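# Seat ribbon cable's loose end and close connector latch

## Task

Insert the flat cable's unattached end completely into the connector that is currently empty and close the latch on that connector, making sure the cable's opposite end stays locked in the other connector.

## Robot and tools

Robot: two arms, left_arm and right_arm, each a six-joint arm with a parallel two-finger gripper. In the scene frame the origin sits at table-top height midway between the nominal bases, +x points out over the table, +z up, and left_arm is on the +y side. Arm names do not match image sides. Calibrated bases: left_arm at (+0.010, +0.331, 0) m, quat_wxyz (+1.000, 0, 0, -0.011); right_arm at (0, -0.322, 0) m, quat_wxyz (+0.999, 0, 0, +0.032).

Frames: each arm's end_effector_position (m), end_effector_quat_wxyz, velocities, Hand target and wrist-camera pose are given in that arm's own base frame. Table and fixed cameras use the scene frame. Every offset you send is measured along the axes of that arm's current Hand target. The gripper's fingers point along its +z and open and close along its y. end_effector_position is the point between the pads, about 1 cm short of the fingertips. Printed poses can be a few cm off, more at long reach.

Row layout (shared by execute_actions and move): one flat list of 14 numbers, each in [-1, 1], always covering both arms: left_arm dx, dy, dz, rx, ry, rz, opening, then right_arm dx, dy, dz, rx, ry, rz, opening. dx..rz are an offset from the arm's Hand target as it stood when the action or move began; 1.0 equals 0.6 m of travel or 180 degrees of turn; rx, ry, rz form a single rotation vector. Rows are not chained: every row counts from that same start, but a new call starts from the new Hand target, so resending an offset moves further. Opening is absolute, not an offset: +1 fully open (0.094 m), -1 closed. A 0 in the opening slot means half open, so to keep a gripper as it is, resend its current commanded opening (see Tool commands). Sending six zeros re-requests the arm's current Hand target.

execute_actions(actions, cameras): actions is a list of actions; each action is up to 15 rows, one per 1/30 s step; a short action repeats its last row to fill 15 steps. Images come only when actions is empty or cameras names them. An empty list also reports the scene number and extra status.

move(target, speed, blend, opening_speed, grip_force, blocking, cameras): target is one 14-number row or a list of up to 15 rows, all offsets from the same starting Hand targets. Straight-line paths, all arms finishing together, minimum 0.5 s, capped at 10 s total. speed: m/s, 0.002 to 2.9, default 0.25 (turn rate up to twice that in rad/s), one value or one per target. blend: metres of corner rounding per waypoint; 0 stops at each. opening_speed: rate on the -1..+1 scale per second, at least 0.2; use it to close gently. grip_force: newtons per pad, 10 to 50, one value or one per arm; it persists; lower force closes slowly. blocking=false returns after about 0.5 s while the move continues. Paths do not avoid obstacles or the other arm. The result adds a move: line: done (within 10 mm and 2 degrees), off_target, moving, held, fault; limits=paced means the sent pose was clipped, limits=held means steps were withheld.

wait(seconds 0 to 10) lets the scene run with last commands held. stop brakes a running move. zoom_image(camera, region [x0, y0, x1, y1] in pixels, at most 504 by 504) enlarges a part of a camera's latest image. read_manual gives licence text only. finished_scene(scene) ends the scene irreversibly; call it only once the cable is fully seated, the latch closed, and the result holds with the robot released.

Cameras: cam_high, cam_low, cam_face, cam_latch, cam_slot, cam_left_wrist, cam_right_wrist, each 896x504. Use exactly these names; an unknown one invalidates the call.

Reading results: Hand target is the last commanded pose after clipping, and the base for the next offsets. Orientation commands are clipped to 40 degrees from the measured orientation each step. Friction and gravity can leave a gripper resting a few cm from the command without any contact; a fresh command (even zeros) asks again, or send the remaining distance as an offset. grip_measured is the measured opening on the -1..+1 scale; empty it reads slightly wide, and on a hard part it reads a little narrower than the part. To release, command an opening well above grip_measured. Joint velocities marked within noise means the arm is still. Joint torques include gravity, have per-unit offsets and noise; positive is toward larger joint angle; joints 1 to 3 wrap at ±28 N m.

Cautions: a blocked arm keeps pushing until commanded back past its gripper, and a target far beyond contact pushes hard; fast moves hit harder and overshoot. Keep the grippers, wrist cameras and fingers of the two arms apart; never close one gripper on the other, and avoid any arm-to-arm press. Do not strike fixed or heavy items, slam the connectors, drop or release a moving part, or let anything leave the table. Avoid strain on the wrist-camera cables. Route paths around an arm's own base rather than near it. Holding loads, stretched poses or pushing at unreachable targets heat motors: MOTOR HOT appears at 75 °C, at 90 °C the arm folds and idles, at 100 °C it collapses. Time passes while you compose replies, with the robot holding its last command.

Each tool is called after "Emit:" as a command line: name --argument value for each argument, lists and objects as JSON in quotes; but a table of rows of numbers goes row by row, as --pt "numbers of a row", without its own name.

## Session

Scene 1 done. Start scene 2.

Emit:
execute_actions --actions '[]'

Scene clock: 0.00 s.
left_arm: end_effector_position=(+0.2439, -0.2445, +0.3366) grip_measured=+1.000 end_effector_quat_wxyz=(+0.523, +0.376, +0.740, -0.192) | right_arm: end_effector_position=(+0.3204, +0.0024, +0.3306) grip_measured=+1.000 end_effector_quat_wxyz=(+0.582, +0.137, +0.800, +0.047)
Joint positions: left_arm=[-0.759 1.003 1.129 -0.515 0.059 0.143 0.094] | right_arm=[0.11 0.867 0.995 -0.457 0.188 0.315 0.094]
Joint velocities: within noise
Joint torques (N m): no reading
Heat: left arm: 29 °C; right arm: 29 °C.
Hand target: left_arm +0.2426, -0.2435, +0.3439; +0.530, +0.374, +0.735, -0.195 | right_arm +0.3191, +0.0019, +0.3395; +0.592, +0.137, +0.793, +0.049
Tool commands: left_gripper/opening=+1.0 right_gripper/opening=+1.0

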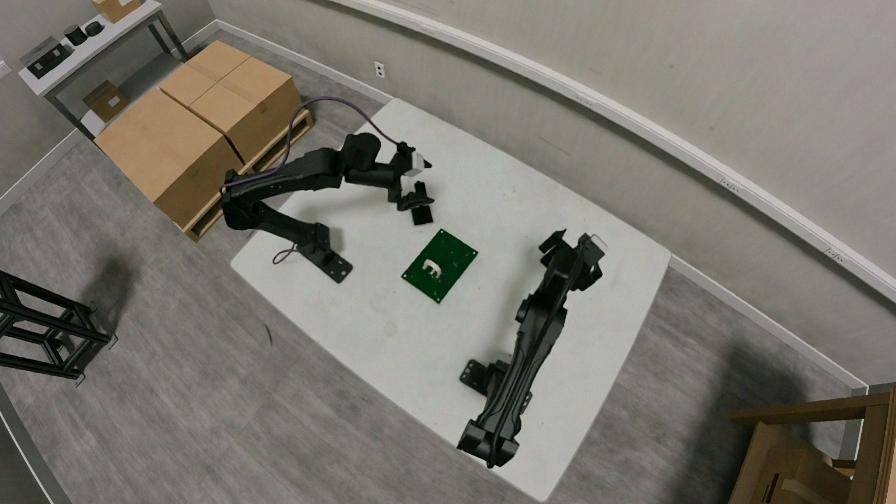

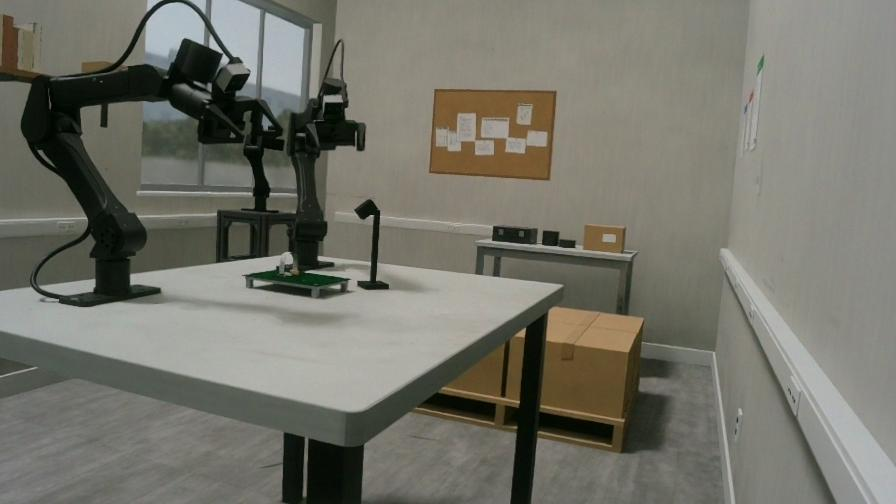

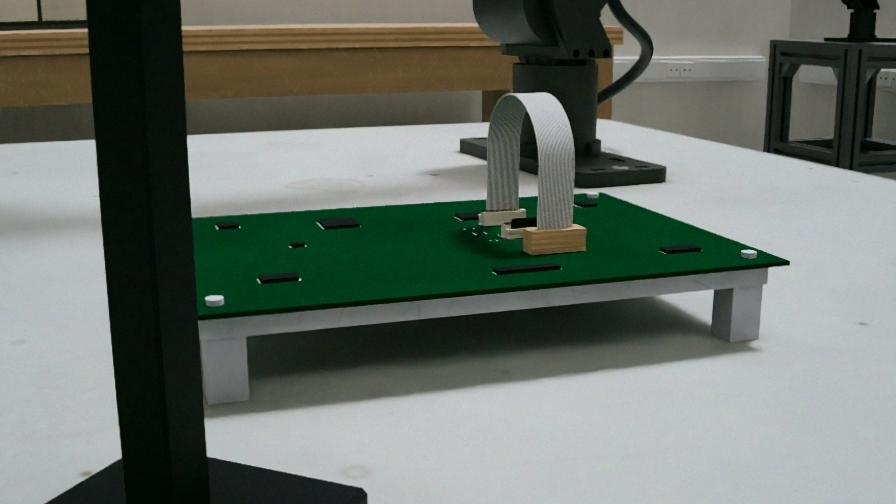

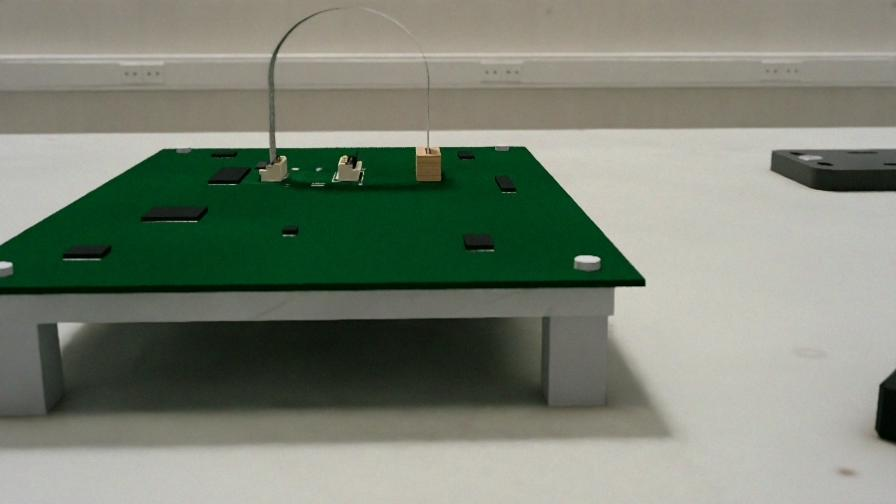

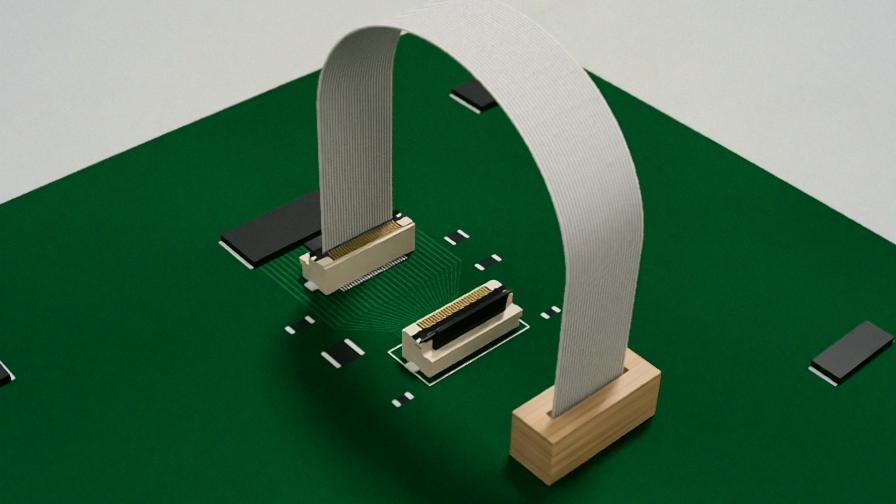

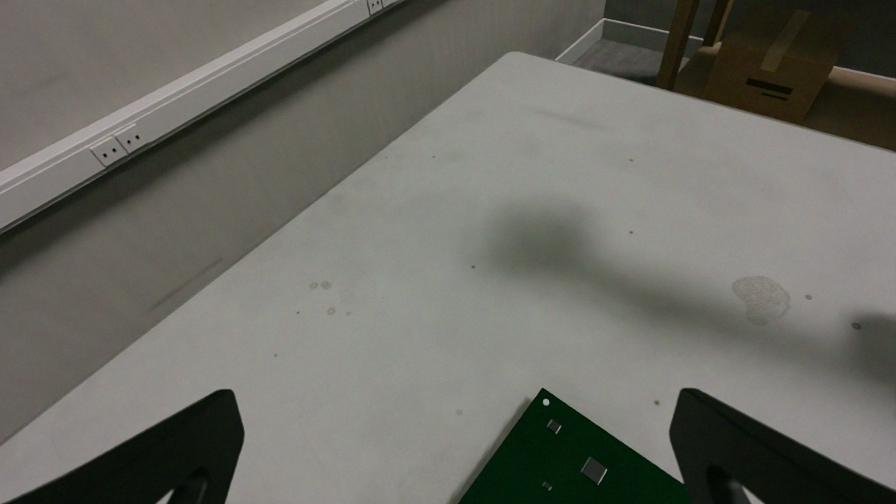

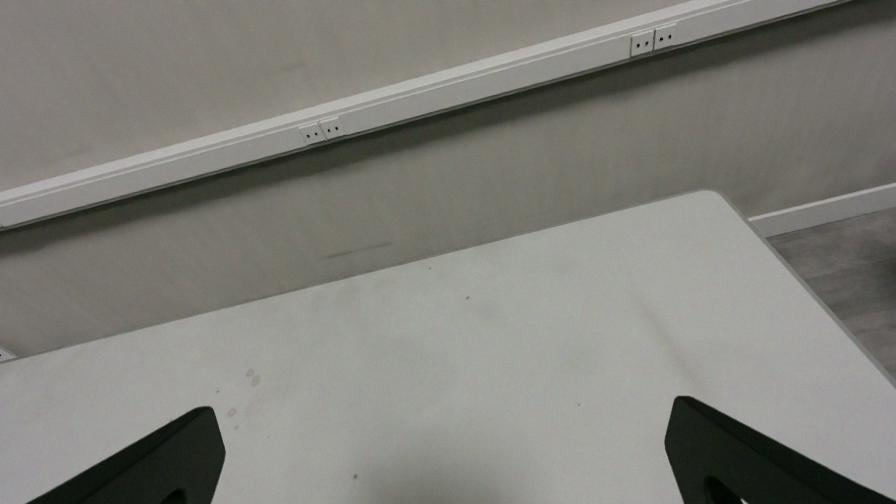

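Emit:
zoom_image --camera "cam_latch" --region '[245, 125, 455, 205]'

Emit:
zoom_image --camera "cam_high" --region '[390, 220, 490, 310]'

Scaled by 2.400 from the camera's 896x504 image, which has a finer 1280x720 frame.

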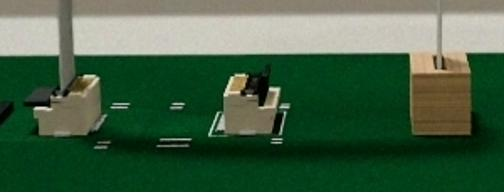

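Scaled by 5.040 from the camera's 896x504 image, which has a finer 1280x720 frame.

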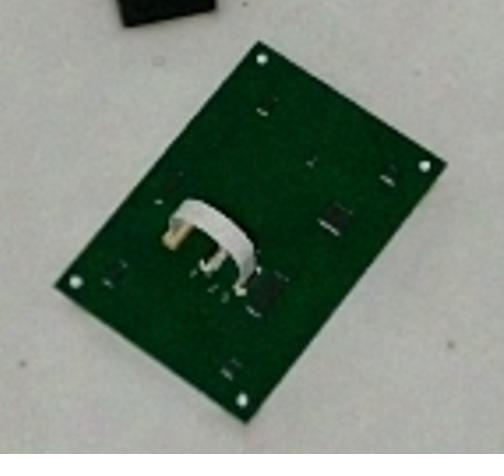

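Emit:
move --target '[0.0852,0.1251,-0.1805,0,0,0,1,0.6124,0.4158,-0.197,0.0171,0.0295,-0.0578,-0.4]' --speed 0.2 --cameras '["cam_latch","cam_slot","cam_right_wrist"]'

Scene clock: 25.10 s.
left_arm: end_effector_position=(+0.2253, -0.1023, +0.3298) grip_measured=+1.000 end_effector_quat_wxyz=(+0.519, +0.365, +0.747, -0.199) | right_arm: end_effector_position=(+0.1484, +0.3479, +0.0902) grip_measured=-0.398 end_effector_quat_wxyz=(+0.540, +0.078, +0.838, -0.023)
Joint positions: left_arm=[0.164 0.823 1.119 -0.939 0.878 0.611 0.094] | right_arm=[1.606 2.161 1.481 -1.249 1.111 2.015 0.028]
Joint torques (N m): left_arm=[0.43 0.24 11.54 1.32 0.33 0.13] | right_arm=[0.03 -8.27 5.48 -0.49 0.69 0.14]
Heat: left arm: 33 °C; right arm: 30 °C.
Hand target: left_arm +0.2228, -0.1037, +0.3440; +0.530, +0.374, +0.735, -0.195 | right_arm +0.1504, +0.3523, +0.0944; +0.553, +0.079, +0.829, -0.020
Off the commanded pose: left_arm 0.014 m, 2 deg | right_arm 0.006 m, 2 deg.
move: off_target (left_arm)
Images, in order (width x height): cam_latch 896x504, cam_slot 896x504, cam_right_wrist 896x504.

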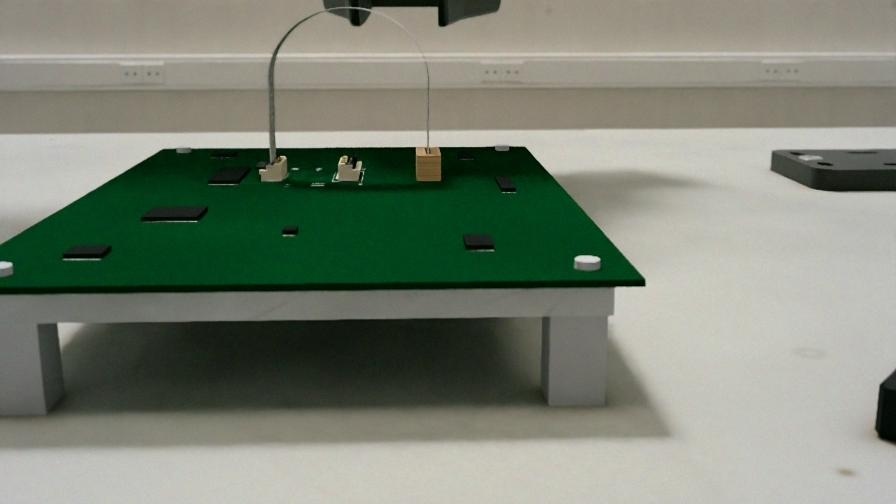

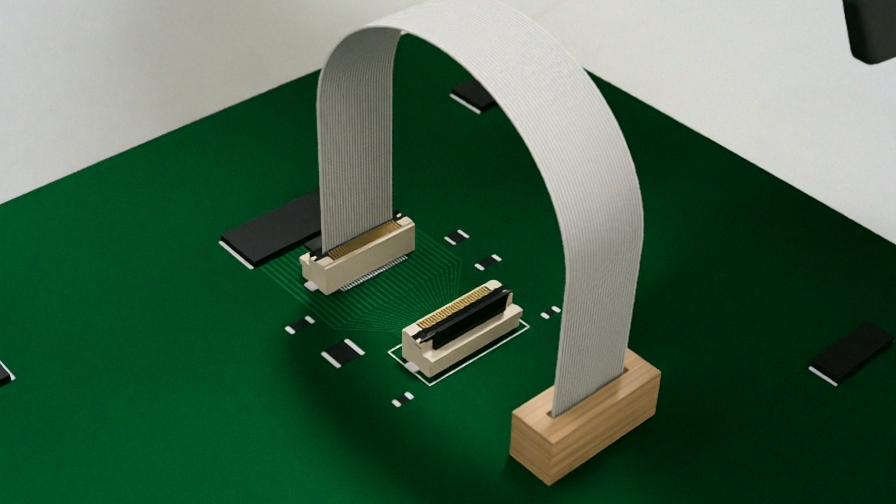

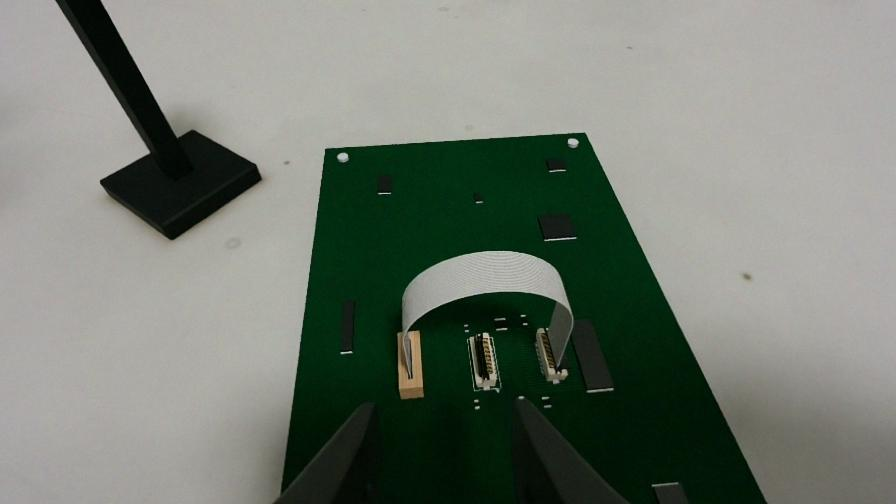

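Emit:
move --target '[0,0,0,0,0,0,1,0.0279,0.0125,0.0130,-0.0283,0.0014,-0.0130,-0.4]' --speed 0.1 --cameras '["cam_latch","cam_slot","cam_right_wrist"]'

Scene clock: 34.80 s.
left_arm: end_effector_position=(+0.2253, -0.1023, +0.3298) grip_measured=+1.000 end_effector_quat_wxyz=(+0.519, +0.365, +0.747, -0.199) | right_arm: end_effector_position=(+0.1491, +0.3560, +0.0615) grip_measured=-0.398 end_effector_quat_wxyz=(+0.537, +0.027, +0.843, -0.018)
Joint positions: left_arm=[0.164 0.823 1.119 -0.94 0.878 0.612 0.094] | right_arm=[1.606 2.161 1.371 -0.994 1.123 1.804 0.028]
Joint torques (N m): left_arm=[0.62 0.14 11.41 1.33 0.32 0.11] | right_arm=[-0.01 -11.47 3.14 0.09 0.84 0.03]
Heat: left arm: 34 °C; right arm: 30 °C.
Hand target: left_arm +0.2228, -0.1037, +0.3440; +0.530, +0.374, +0.735, -0.195 | right_arm +0.1524, +0.3605, +0.0763; +0.553, +0.037, +0.832, +0.006
Off the commanded pose: left_arm 0.015 m, 2 deg | right_arm 0.016 m, 4 deg.
move: off_target (left_arm, right_arm)
Images, in order (width x height): cam_latch 896x504, cam_slot 896x504, cam_right_wrist 896x504.

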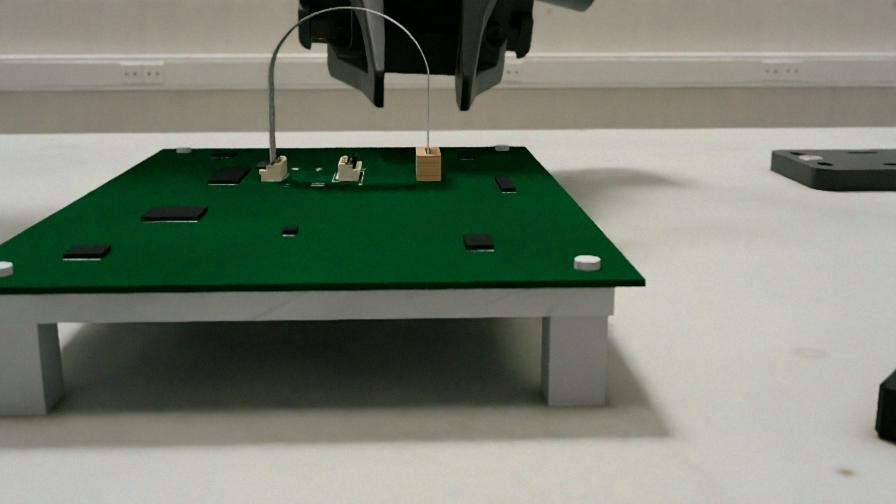

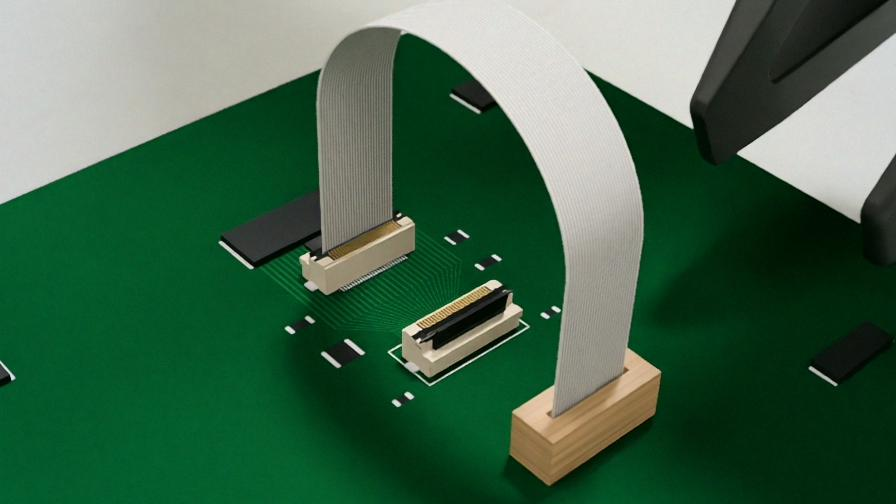

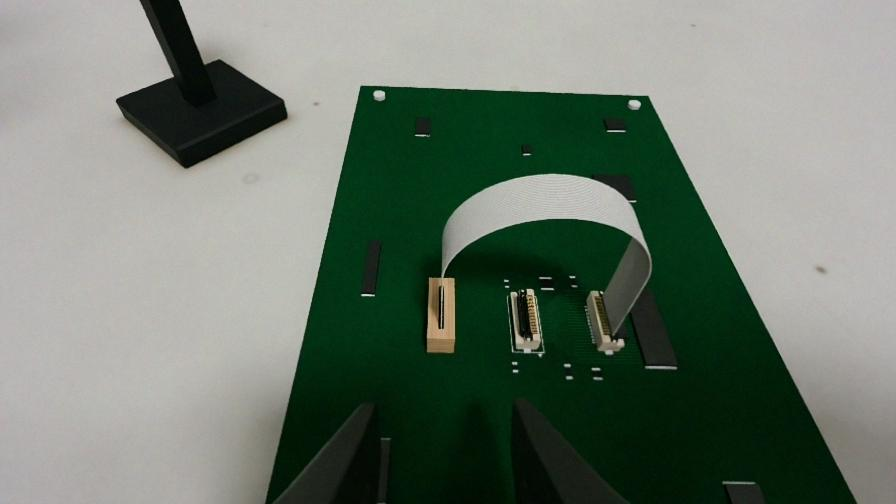

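Emit:
execute_actions --actions '[]' --cameras '["cam_latch","cam_right_wrist","cam_slot"]'

Scene clock: 40.27 s.
left_arm: end_effector_position=(+0.2253, -0.1023, +0.3298) grip_measured=+1.000 end_effector_quat_wxyz=(+0.519, +0.365, +0.747, -0.199) | right_arm: end_effector_position=(+0.1491, +0.3560, +0.0615) grip_measured=-0.398 end_effector_quat_wxyz=(+0.537, +0.027, +0.843, -0.018)
Joint positions: left_arm=[0.164 0.823 1.119 -0.94 0.878 0.612 0.094] | right_arm=[1.606 2.161 1.371 -0.994 1.124 1.804 0.028]
Joint velocities: within noise
Joint torques (N m): left_arm=[0.68 0.25 11.41 1.3 0.31 0.14] | right_arm=[-0.01 -11.47 3.14 0.08 0.84 0.04]
Heat: left arm: 35 °C; right arm: 30 °C.
Hand target: left_arm +0.2228, -0.1037, +0.3440; +0.530, +0.374, +0.735, -0.195 | right_arm +0.1524, +0.3605, +0.0764; +0.553, +0.037, +0.832, +0.006
Tool commands: left_gripper/opening=+1.0 right_gripper/opening=-0.4
Off the commanded pose: left_arm 0.015 m, 2 deg | right_arm 0.016 m, 4 deg.
Images, in order (width x height): cam_latch 896x504, cam_slot 896x504, cam_right_wrist 896x504.

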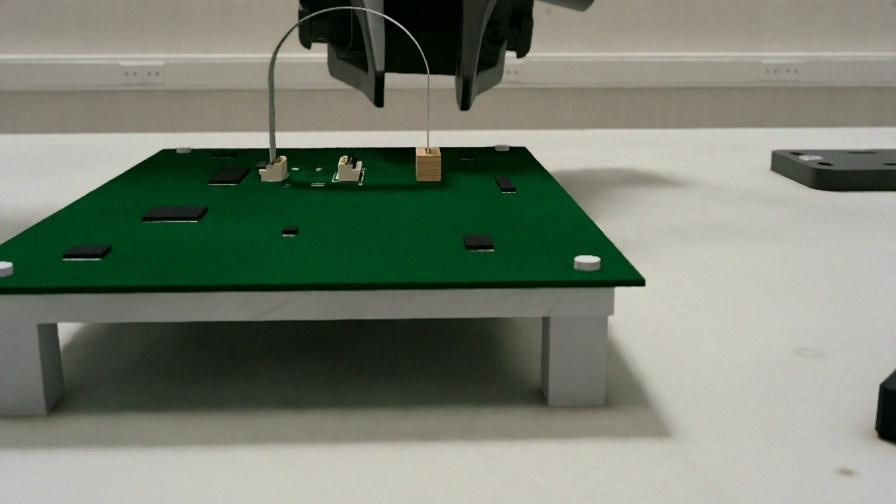

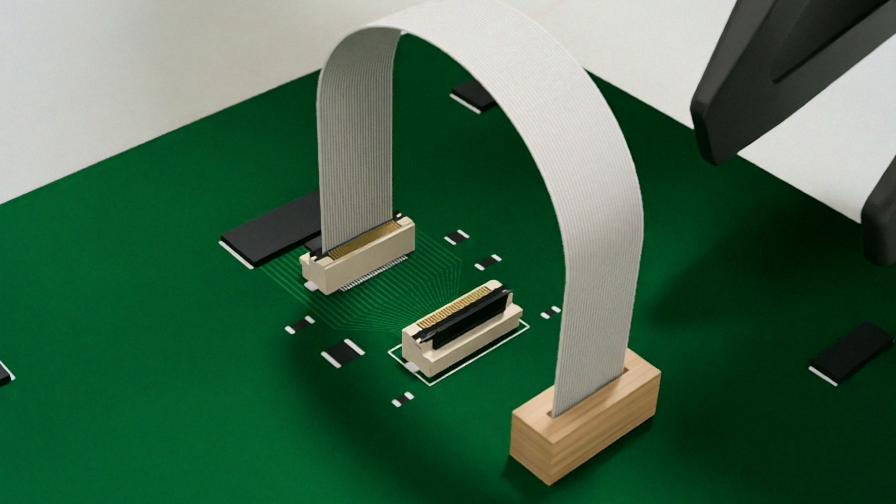

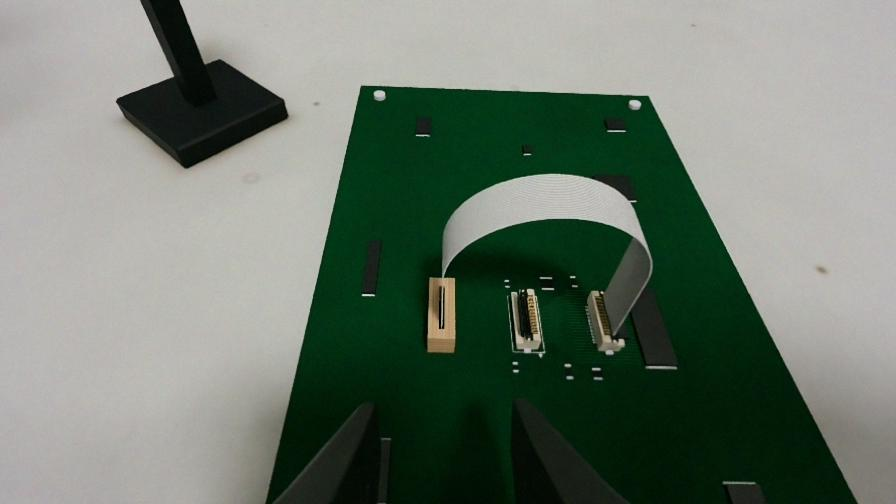

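Emit:
move --target '[0,0,0,0,0,0,1,-0.0171,0,0.0579,0,0,0,-0.4]' --speed 0.06 --cameras '["cam_latch","cam_right_wrist","cam_slot"]'

Scene clock: 46.80 s.
left_arm: end_effector_position=(+0.2253, -0.1023, +0.3298) grip_measured=+1.000 end_effector_quat_wxyz=(+0.519, +0.365, +0.747, -0.199) | right_arm: end_effector_position=(+0.1837, +0.3555, +0.0521) grip_measured=-0.398 end_effector_quat_wxyz=(+0.536, +0.018, +0.844, -0.020)
Joint positions: left_arm=[0.164 0.823 1.119 -0.94 0.878 0.612 0.094] | right_arm=[1.512 2.124 1.274 -0.718 1.133 1.553 0.028]
Joint torques (N m): left_arm=[0.49 0.14 11.44 1.34 0.34 0.15] | right_arm=[-0.34 -12.4 3.23 0.42 0.82 0.05]
Heat: left arm: 35 °C; right arm: 31 °C.
Hand target: left_arm +0.2228, -0.1037, +0.3440; +0.530, +0.374, +0.735, -0.195 | right_arm +0.1883, +0.3587, +0.0724; +0.553, +0.037, +0.832, +0.006
Off the commanded pose: left_arm 0.014 m, 2 deg | right_arm 0.021 m, 4 deg.
move: off_target (left_arm, right_arm)
Images, in order (width x height): cam_latch 896x504, cam_slot 896x504, cam_right_wrist 896x504.

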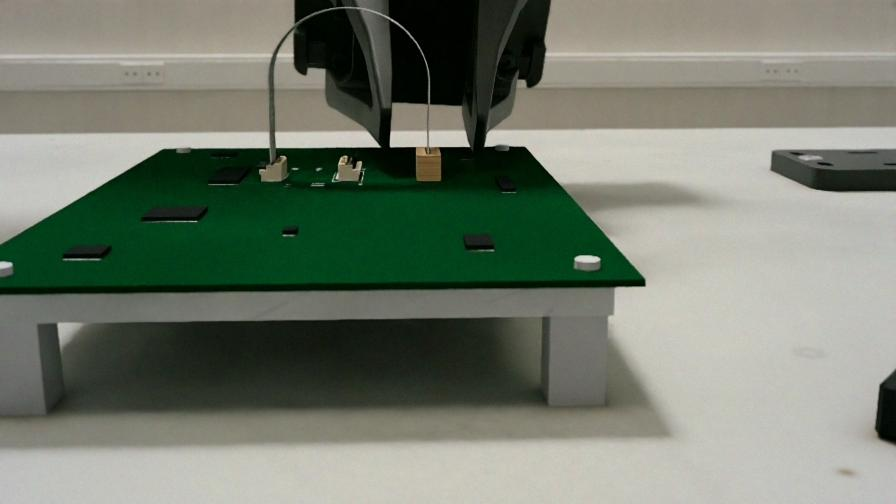

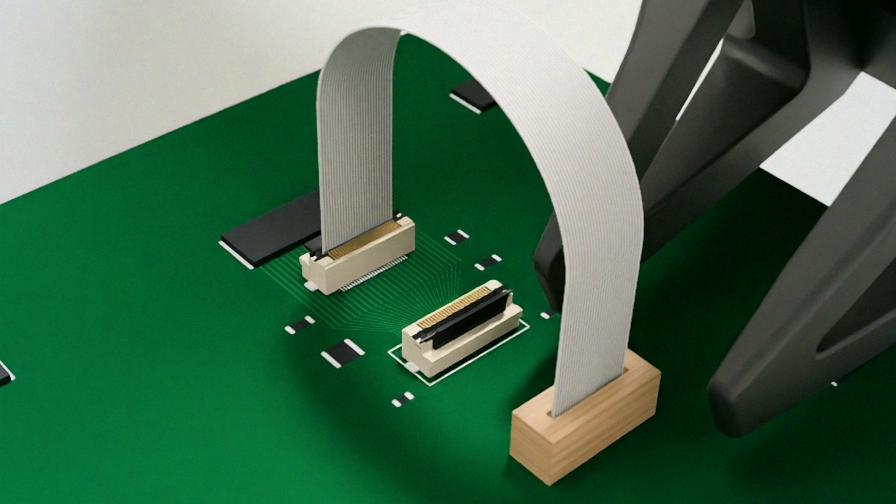

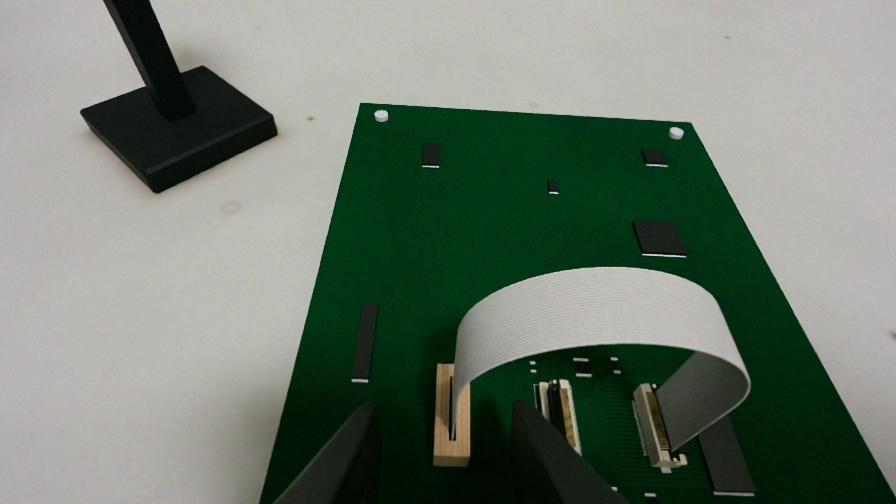

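Emit:
move --target '[0,0,0,0,0,0,1,-0.0104,-0.0017,0.003,0,0,0,-0.4]' --speed 0.03 --cameras '["cam_latch","cam_slot"]'

Scene clock: 49.37 s.
left_arm: end_effector_position=(+0.2253, -0.1023, +0.3298) grip_measured=+1.000 end_effector_quat_wxyz=(+0.519, +0.365, +0.747, -0.199) | right_arm: end_effector_position=(+0.1870, +0.3548, +0.0575) grip_measured=-0.398 end_effector_quat_wxyz=(+0.536, +0.017, +0.844, -0.018)
Joint positions: left_arm=[0.164 0.823 1.119 -0.94 0.878 0.612 0.094] | right_arm=[1.503 2.103 1.264 -0.701 1.133 1.522 0.028]
Joint torques (N m): left_arm=[0.61 0.13 11.34 1.34 0.35 0.11] | right_arm=[-0.54 -12.22 3.32 0.46 0.81 0.05]
Heat: left arm: 35 °C; right arm: 32 °C.
Hand target: left_arm +0.2228, -0.1037, +0.3440; +0.530, +0.374, +0.735, -0.195 | right_arm +0.1924, +0.3572, +0.0774; +0.553, +0.037, +0.832, +0.006
Off the commanded pose: left_arm 0.014 m, 2 deg | right_arm 0.021 m, 4 deg.
move: off_target (left_arm, right_arm)
Images, in order (width x height): cam_latch 896x504, cam_slot 896x504.

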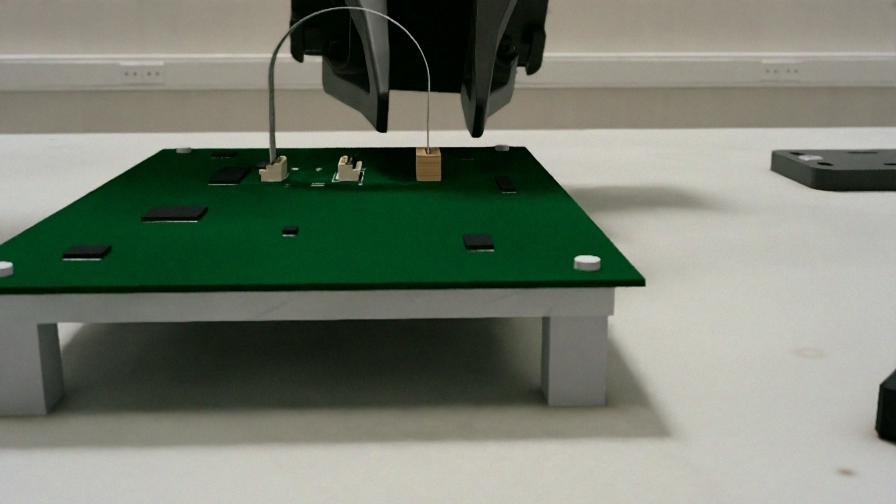

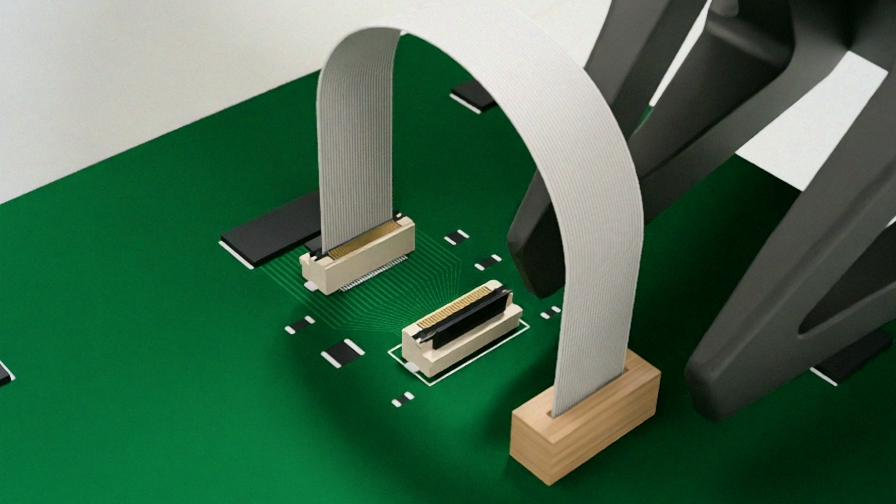

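Emit:
move --target '[0,0,0,0,0,0,1,-0.0095,0.0003,0.0141,0,0,0,-0.4]' --speed 0.04 --cameras '["cam_latch","cam_slot","cam_right_wrist"]'

Scene clock: 54.90 s.
left_arm: end_effector_position=(+0.2253, -0.1023, +0.3298) grip_measured=+1.000 end_effector_quat_wxyz=(+0.519, +0.365, +0.747, -0.199) | right_arm: end_effector_position=(+0.1977, +0.3546, +0.0597) grip_measured=-0.398 end_effector_quat_wxyz=(+0.537, +0.017, +0.843, -0.018)
Joint positions: left_arm=[0.164 0.823 1.119 -0.94 0.878 0.612 0.094] | right_arm=[1.474 2.087 1.246 -0.635 1.133 1.453 0.028]
Joint torques (N m): left_arm=[0.5 0.23 11.36 1.32 0.33 0.13] | right_arm=[-0.42 -12.22 3.36 0.56 0.77 0.06]
Heat: left arm: 36 °C; right arm: 33 °C.
Hand target: left_arm +0.2228, -0.1037, +0.3440; +0.530, +0.374, +0.735, -0.195 | right_arm +0.2024, +0.3568, +0.0794; +0.553, +0.037, +0.832, +0.006
Off the commanded pose: left_arm 0.014 m, 2 deg | right_arm 0.020 m, 4 deg.
move: off_target (left_arm, right_arm)
Images, in order (width x height): cam_latch 896x504, cam_slot 896x504, cam_right_wrist 896x504.

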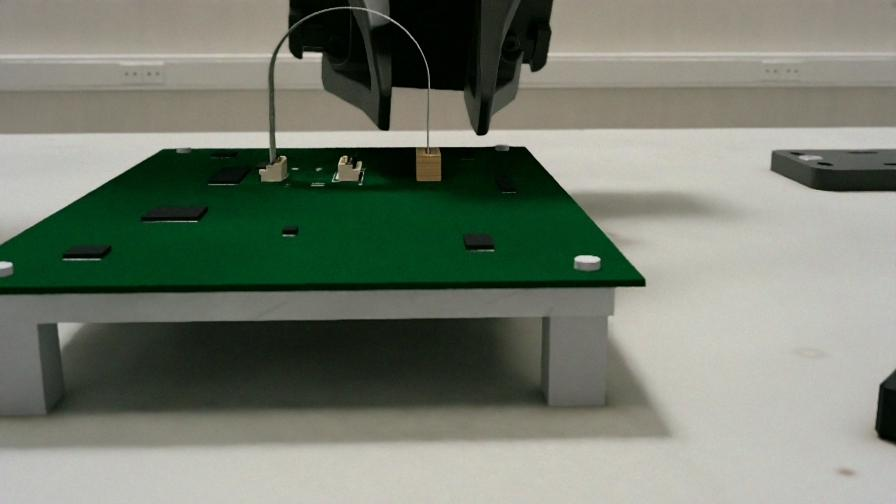

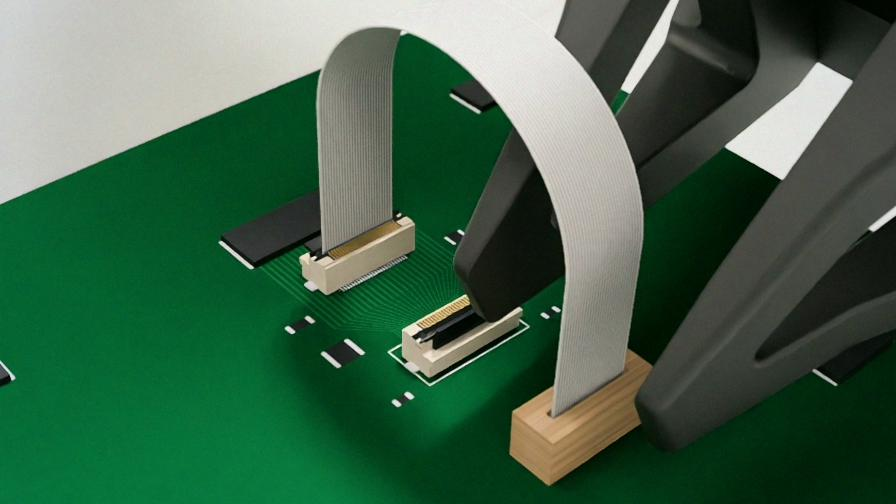

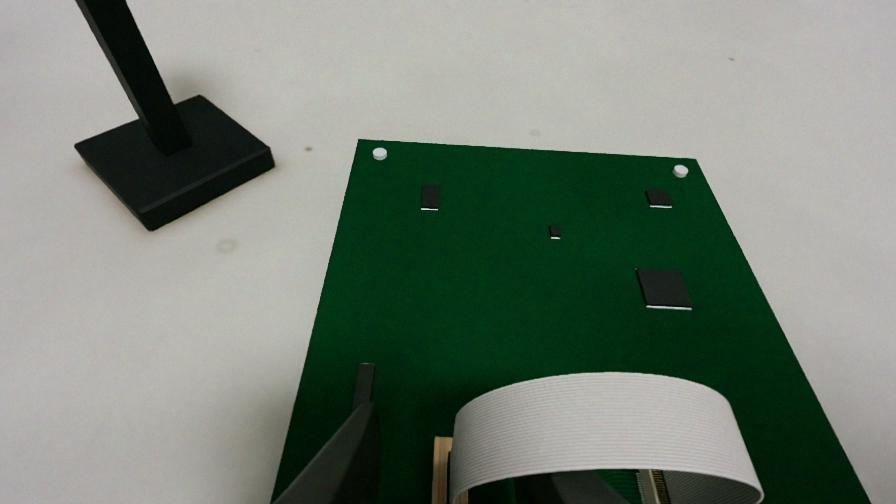

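Emit:
move --target '[0,0,0,0,0,0,1,0,0.0,0,0,0,0,-1]' --grip_force 30 --cameras '["cam_latch","cam_slot"]'

Emit:
zoom_image --camera "cam_slot" --region '[440, 220, 720, 500]'

Scene clock: 58.03 s.
left_arm: end_effector_position=(+0.2253, -0.1023, +0.3298) grip_measured=+1.000 end_effector_quat_wxyz=(+0.519, +0.365, +0.747, -0.199) | right_arm: end_effector_position=(+0.1978, +0.3549, +0.0597) grip_measured=-0.989 end_effector_quat_wxyz=(+0.537, +0.016, +0.843, -0.017)
Joint positions: left_arm=[0.164 0.823 1.119 -0.94 0.878 0.612 0.094] | right_arm=[1.474 2.087 1.246 -0.633 1.133 1.451 0.001]
Joint torques (N m): left_arm=[0.55 0.12 11.36 1.32 0.32 0.12] | right_arm=[-0.42 -12.22 3.32 0.56 0.77 0.05]
Heat: left arm: 36 °C; right arm: 33 °C.
Hand target: left_arm +0.2228, -0.1037, +0.3440; +0.530, +0.374, +0.735, -0.195 | right_arm +0.2024, +0.3568, +0.0794; +0.553, +0.037, +0.832, +0.006
Off the commanded pose: left_arm 0.014 m, 2 deg | right_arm 0.020 m, 4 deg.
grip_force (N): 30, 30
move: off_target (left_arm, right_arm)
Images, in order (width x height): cam_latch 896x504, cam_slot 896x504.

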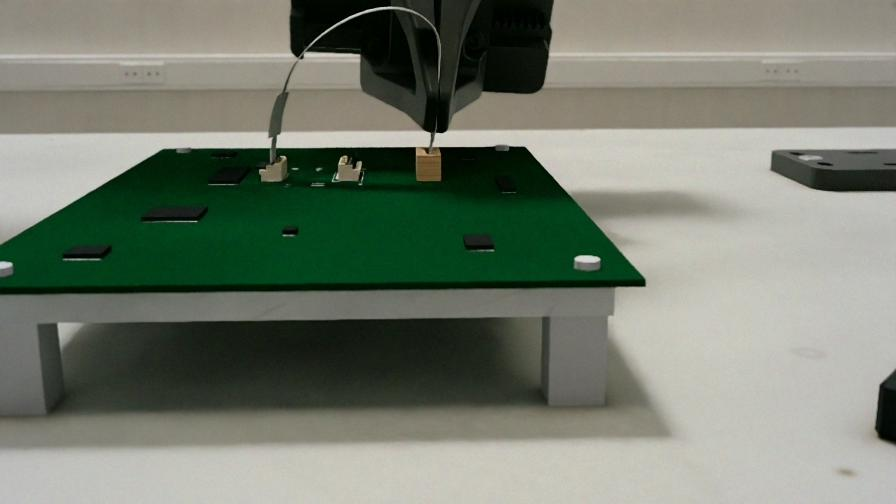

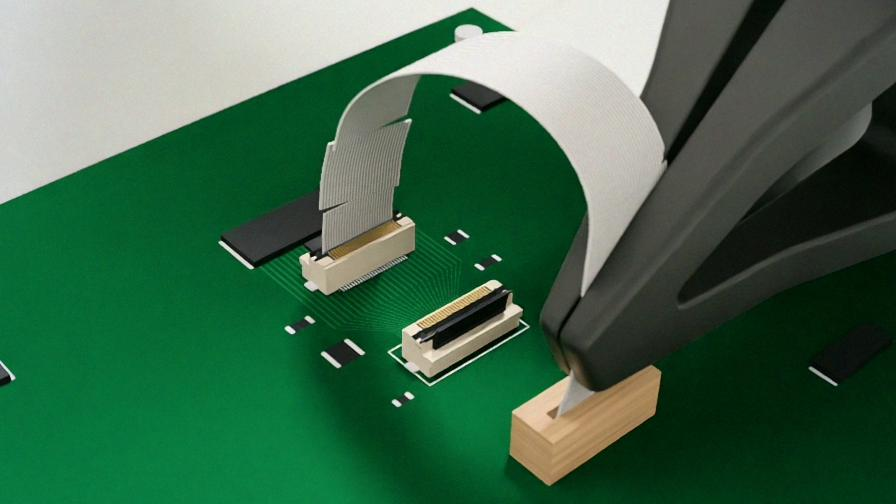

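Scaled by 1.800 from the camera's 896x504 image, which has a finer 1280x720 frame.

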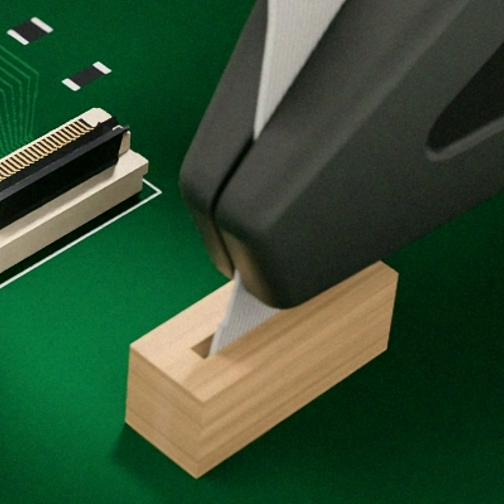

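Emit:
move --target '[0,0,0,0,0,0,1,-0.0003,-0.0050,0.0002,0,0,0,-1]' --speed 0.03 --cameras '["cam_latch"]'

Emit:
zoom_image --camera "cam_latch" --region '[240, 80, 520, 220]'

Scene clock: 60.47 s.
left_arm: end_effector_position=(+0.2253, -0.1023, +0.3298) grip_measured=+1.000 end_effector_quat_wxyz=(+0.519, +0.365, +0.747, -0.199) | right_arm: end_effector_position=(+0.1975, +0.3522, +0.0596) grip_measured=-0.989 end_effector_quat_wxyz=(+0.538, +0.017, +0.843, -0.017)
Joint positions: left_arm=[0.164 0.823 1.119 -0.94 0.878 0.612 0.094] | right_arm=[1.474 2.078 1.23 -0.623 1.133 1.45 0.001]
Joint torques (N m): left_arm=[0.55 0.23 11.55 1.33 0.35 0.12] | right_arm=[-0.5 -12.15 3.32 0.54 0.76 0.04]
Heat: left arm: 36 °C; right arm: 33 °C.
Hand target: left_arm +0.2228, -0.1037, +0.3440; +0.530, +0.374, +0.735, -0.195 | right_arm +0.2024, +0.3538, +0.0793; +0.553, +0.037, +0.832, +0.006
Off the commanded pose: left_arm 0.014 m, 2 deg | right_arm 0.020 m, 4 deg.
grip_force (N): 30, 30
move: off_target (left_arm, right_arm)
Images, in order (width x height): cam_latch 896x504.

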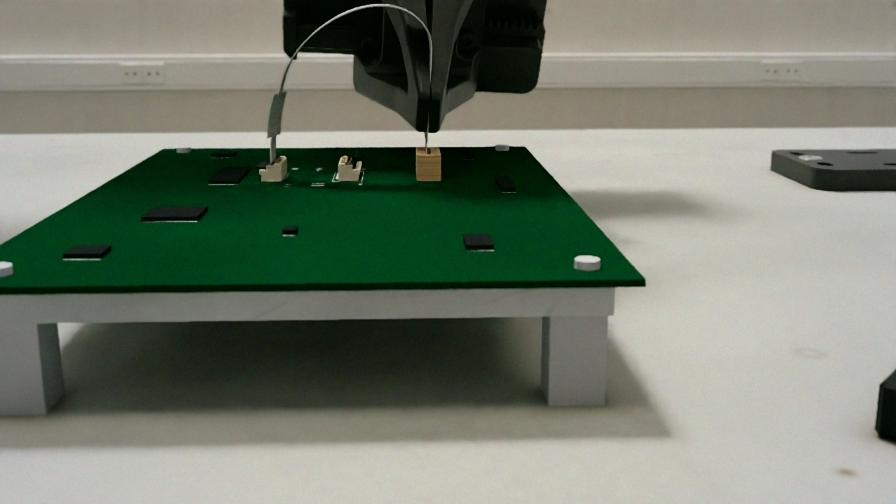

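Scaled by 1.800 from the camera's 896x504 image, which has a finer 1280x720 frame.

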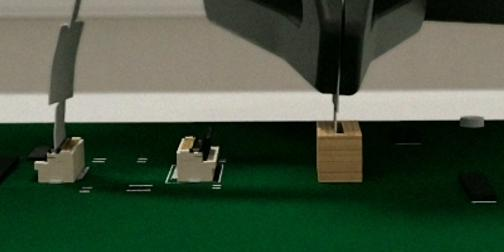

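Emit:
move --pt "0 0 0 0 0 0 1 -0.0276 0.0015 -0.0116 0 0 0 -1" --pt "0 0 0 0 0 0 1 -0.0293 -0.0354 -0.0120 0 0 0 -1" --speed 0.06 --cameras '["cam_latch","cam_slot","cam_right_wrist"]'

Emit:
zoom_image --camera "cam_slot" --region '[390, 200, 640, 390]'

Emit:
zoom_image --camera "cam_latch" --region '[280, 80, 460, 200]'

Scene clock: 63.17 s.
left_arm: end_effector_position=(+0.2253, -0.1023, +0.3298) grip_measured=+1.000 end_effector_quat_wxyz=(+0.519, +0.365, +0.747, -0.199) | right_arm: end_effector_position=(+0.1955, +0.3313, +0.0795) grip_measured=-0.989 end_effector_quat_wxyz=(+0.538, +0.015, +0.843, -0.015)
Joint positions: left_arm=[0.164 0.823 1.119 -0.94 0.878 0.612 0.094] | right_arm=[1.474 1.964 1.149 -0.646 1.133 1.44 0.001]
Joint torques (N m): left_arm=[0.66 0.1 11.45 1.29 0.35 0.14] | right_arm=[-0.8 -11.12 3.41 0.58 0.76 0.04]
Heat: left arm: 36 °C; right arm: 33 °C.
Hand target: left_arm +0.2228, -0.1037, +0.3440; +0.530, +0.374, +0.735, -0.195 | right_arm +0.2013, +0.3316, +0.0972; +0.553, +0.037, +0.832, +0.006
Off the commanded pose: left_arm 0.014 m, 2 deg | right_arm 0.019 m, 4 deg.
grip_force (N): 30, 30
move: off_target (left_arm, right_arm)
Images, in order (width x height): cam_latch 896x504, cam_slot 896x504, cam_right_wrist 896x504.

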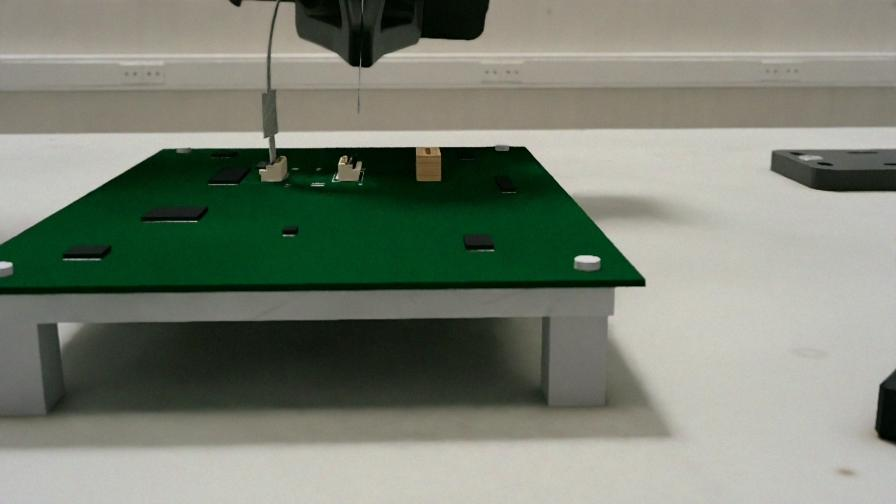

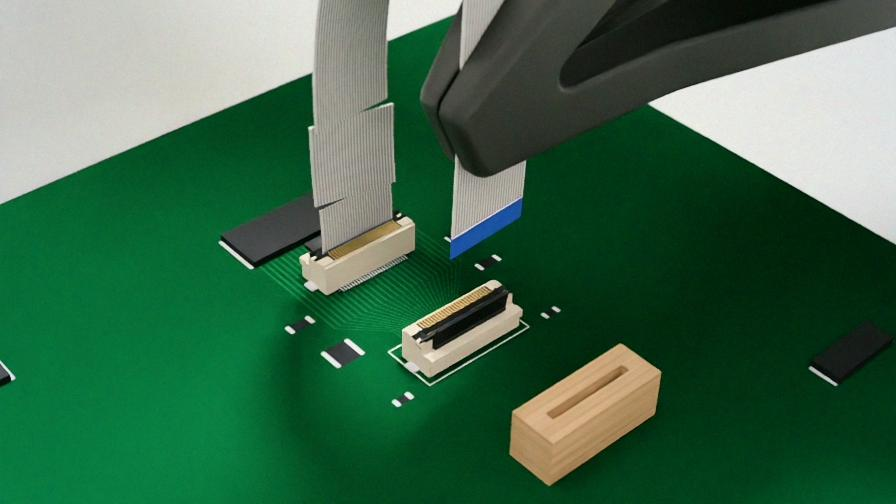

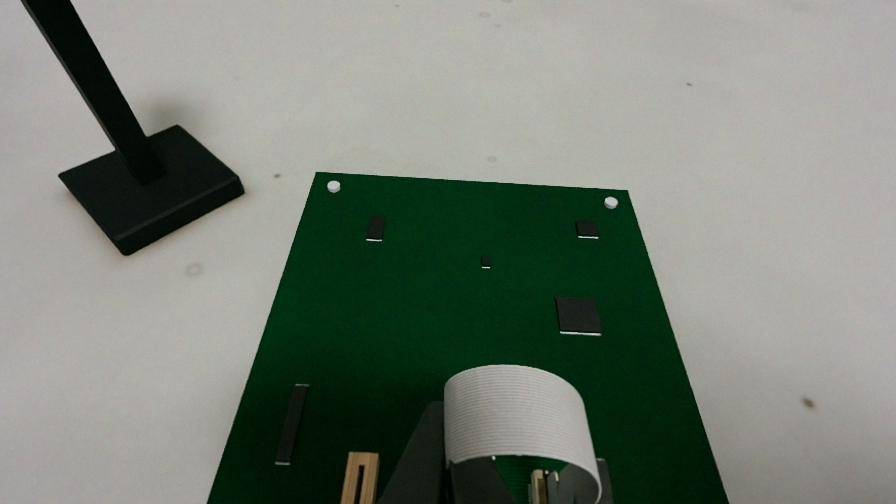

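Scaled by 2.016 from the camera's 896x504 image, which has a finer 1280x720 frame.

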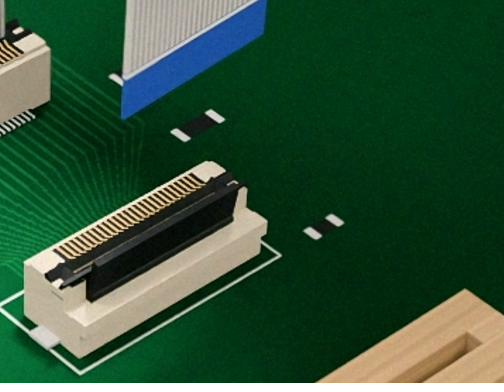

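Scaled by 2.800 from the camera's 896x504 image, which has a finer 1280x720 frame.

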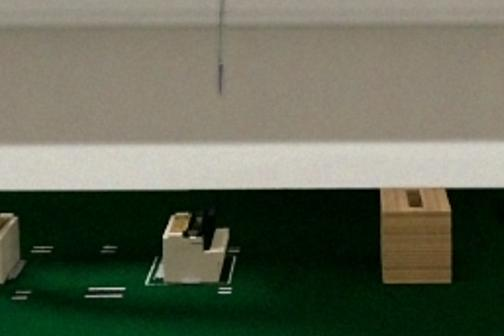

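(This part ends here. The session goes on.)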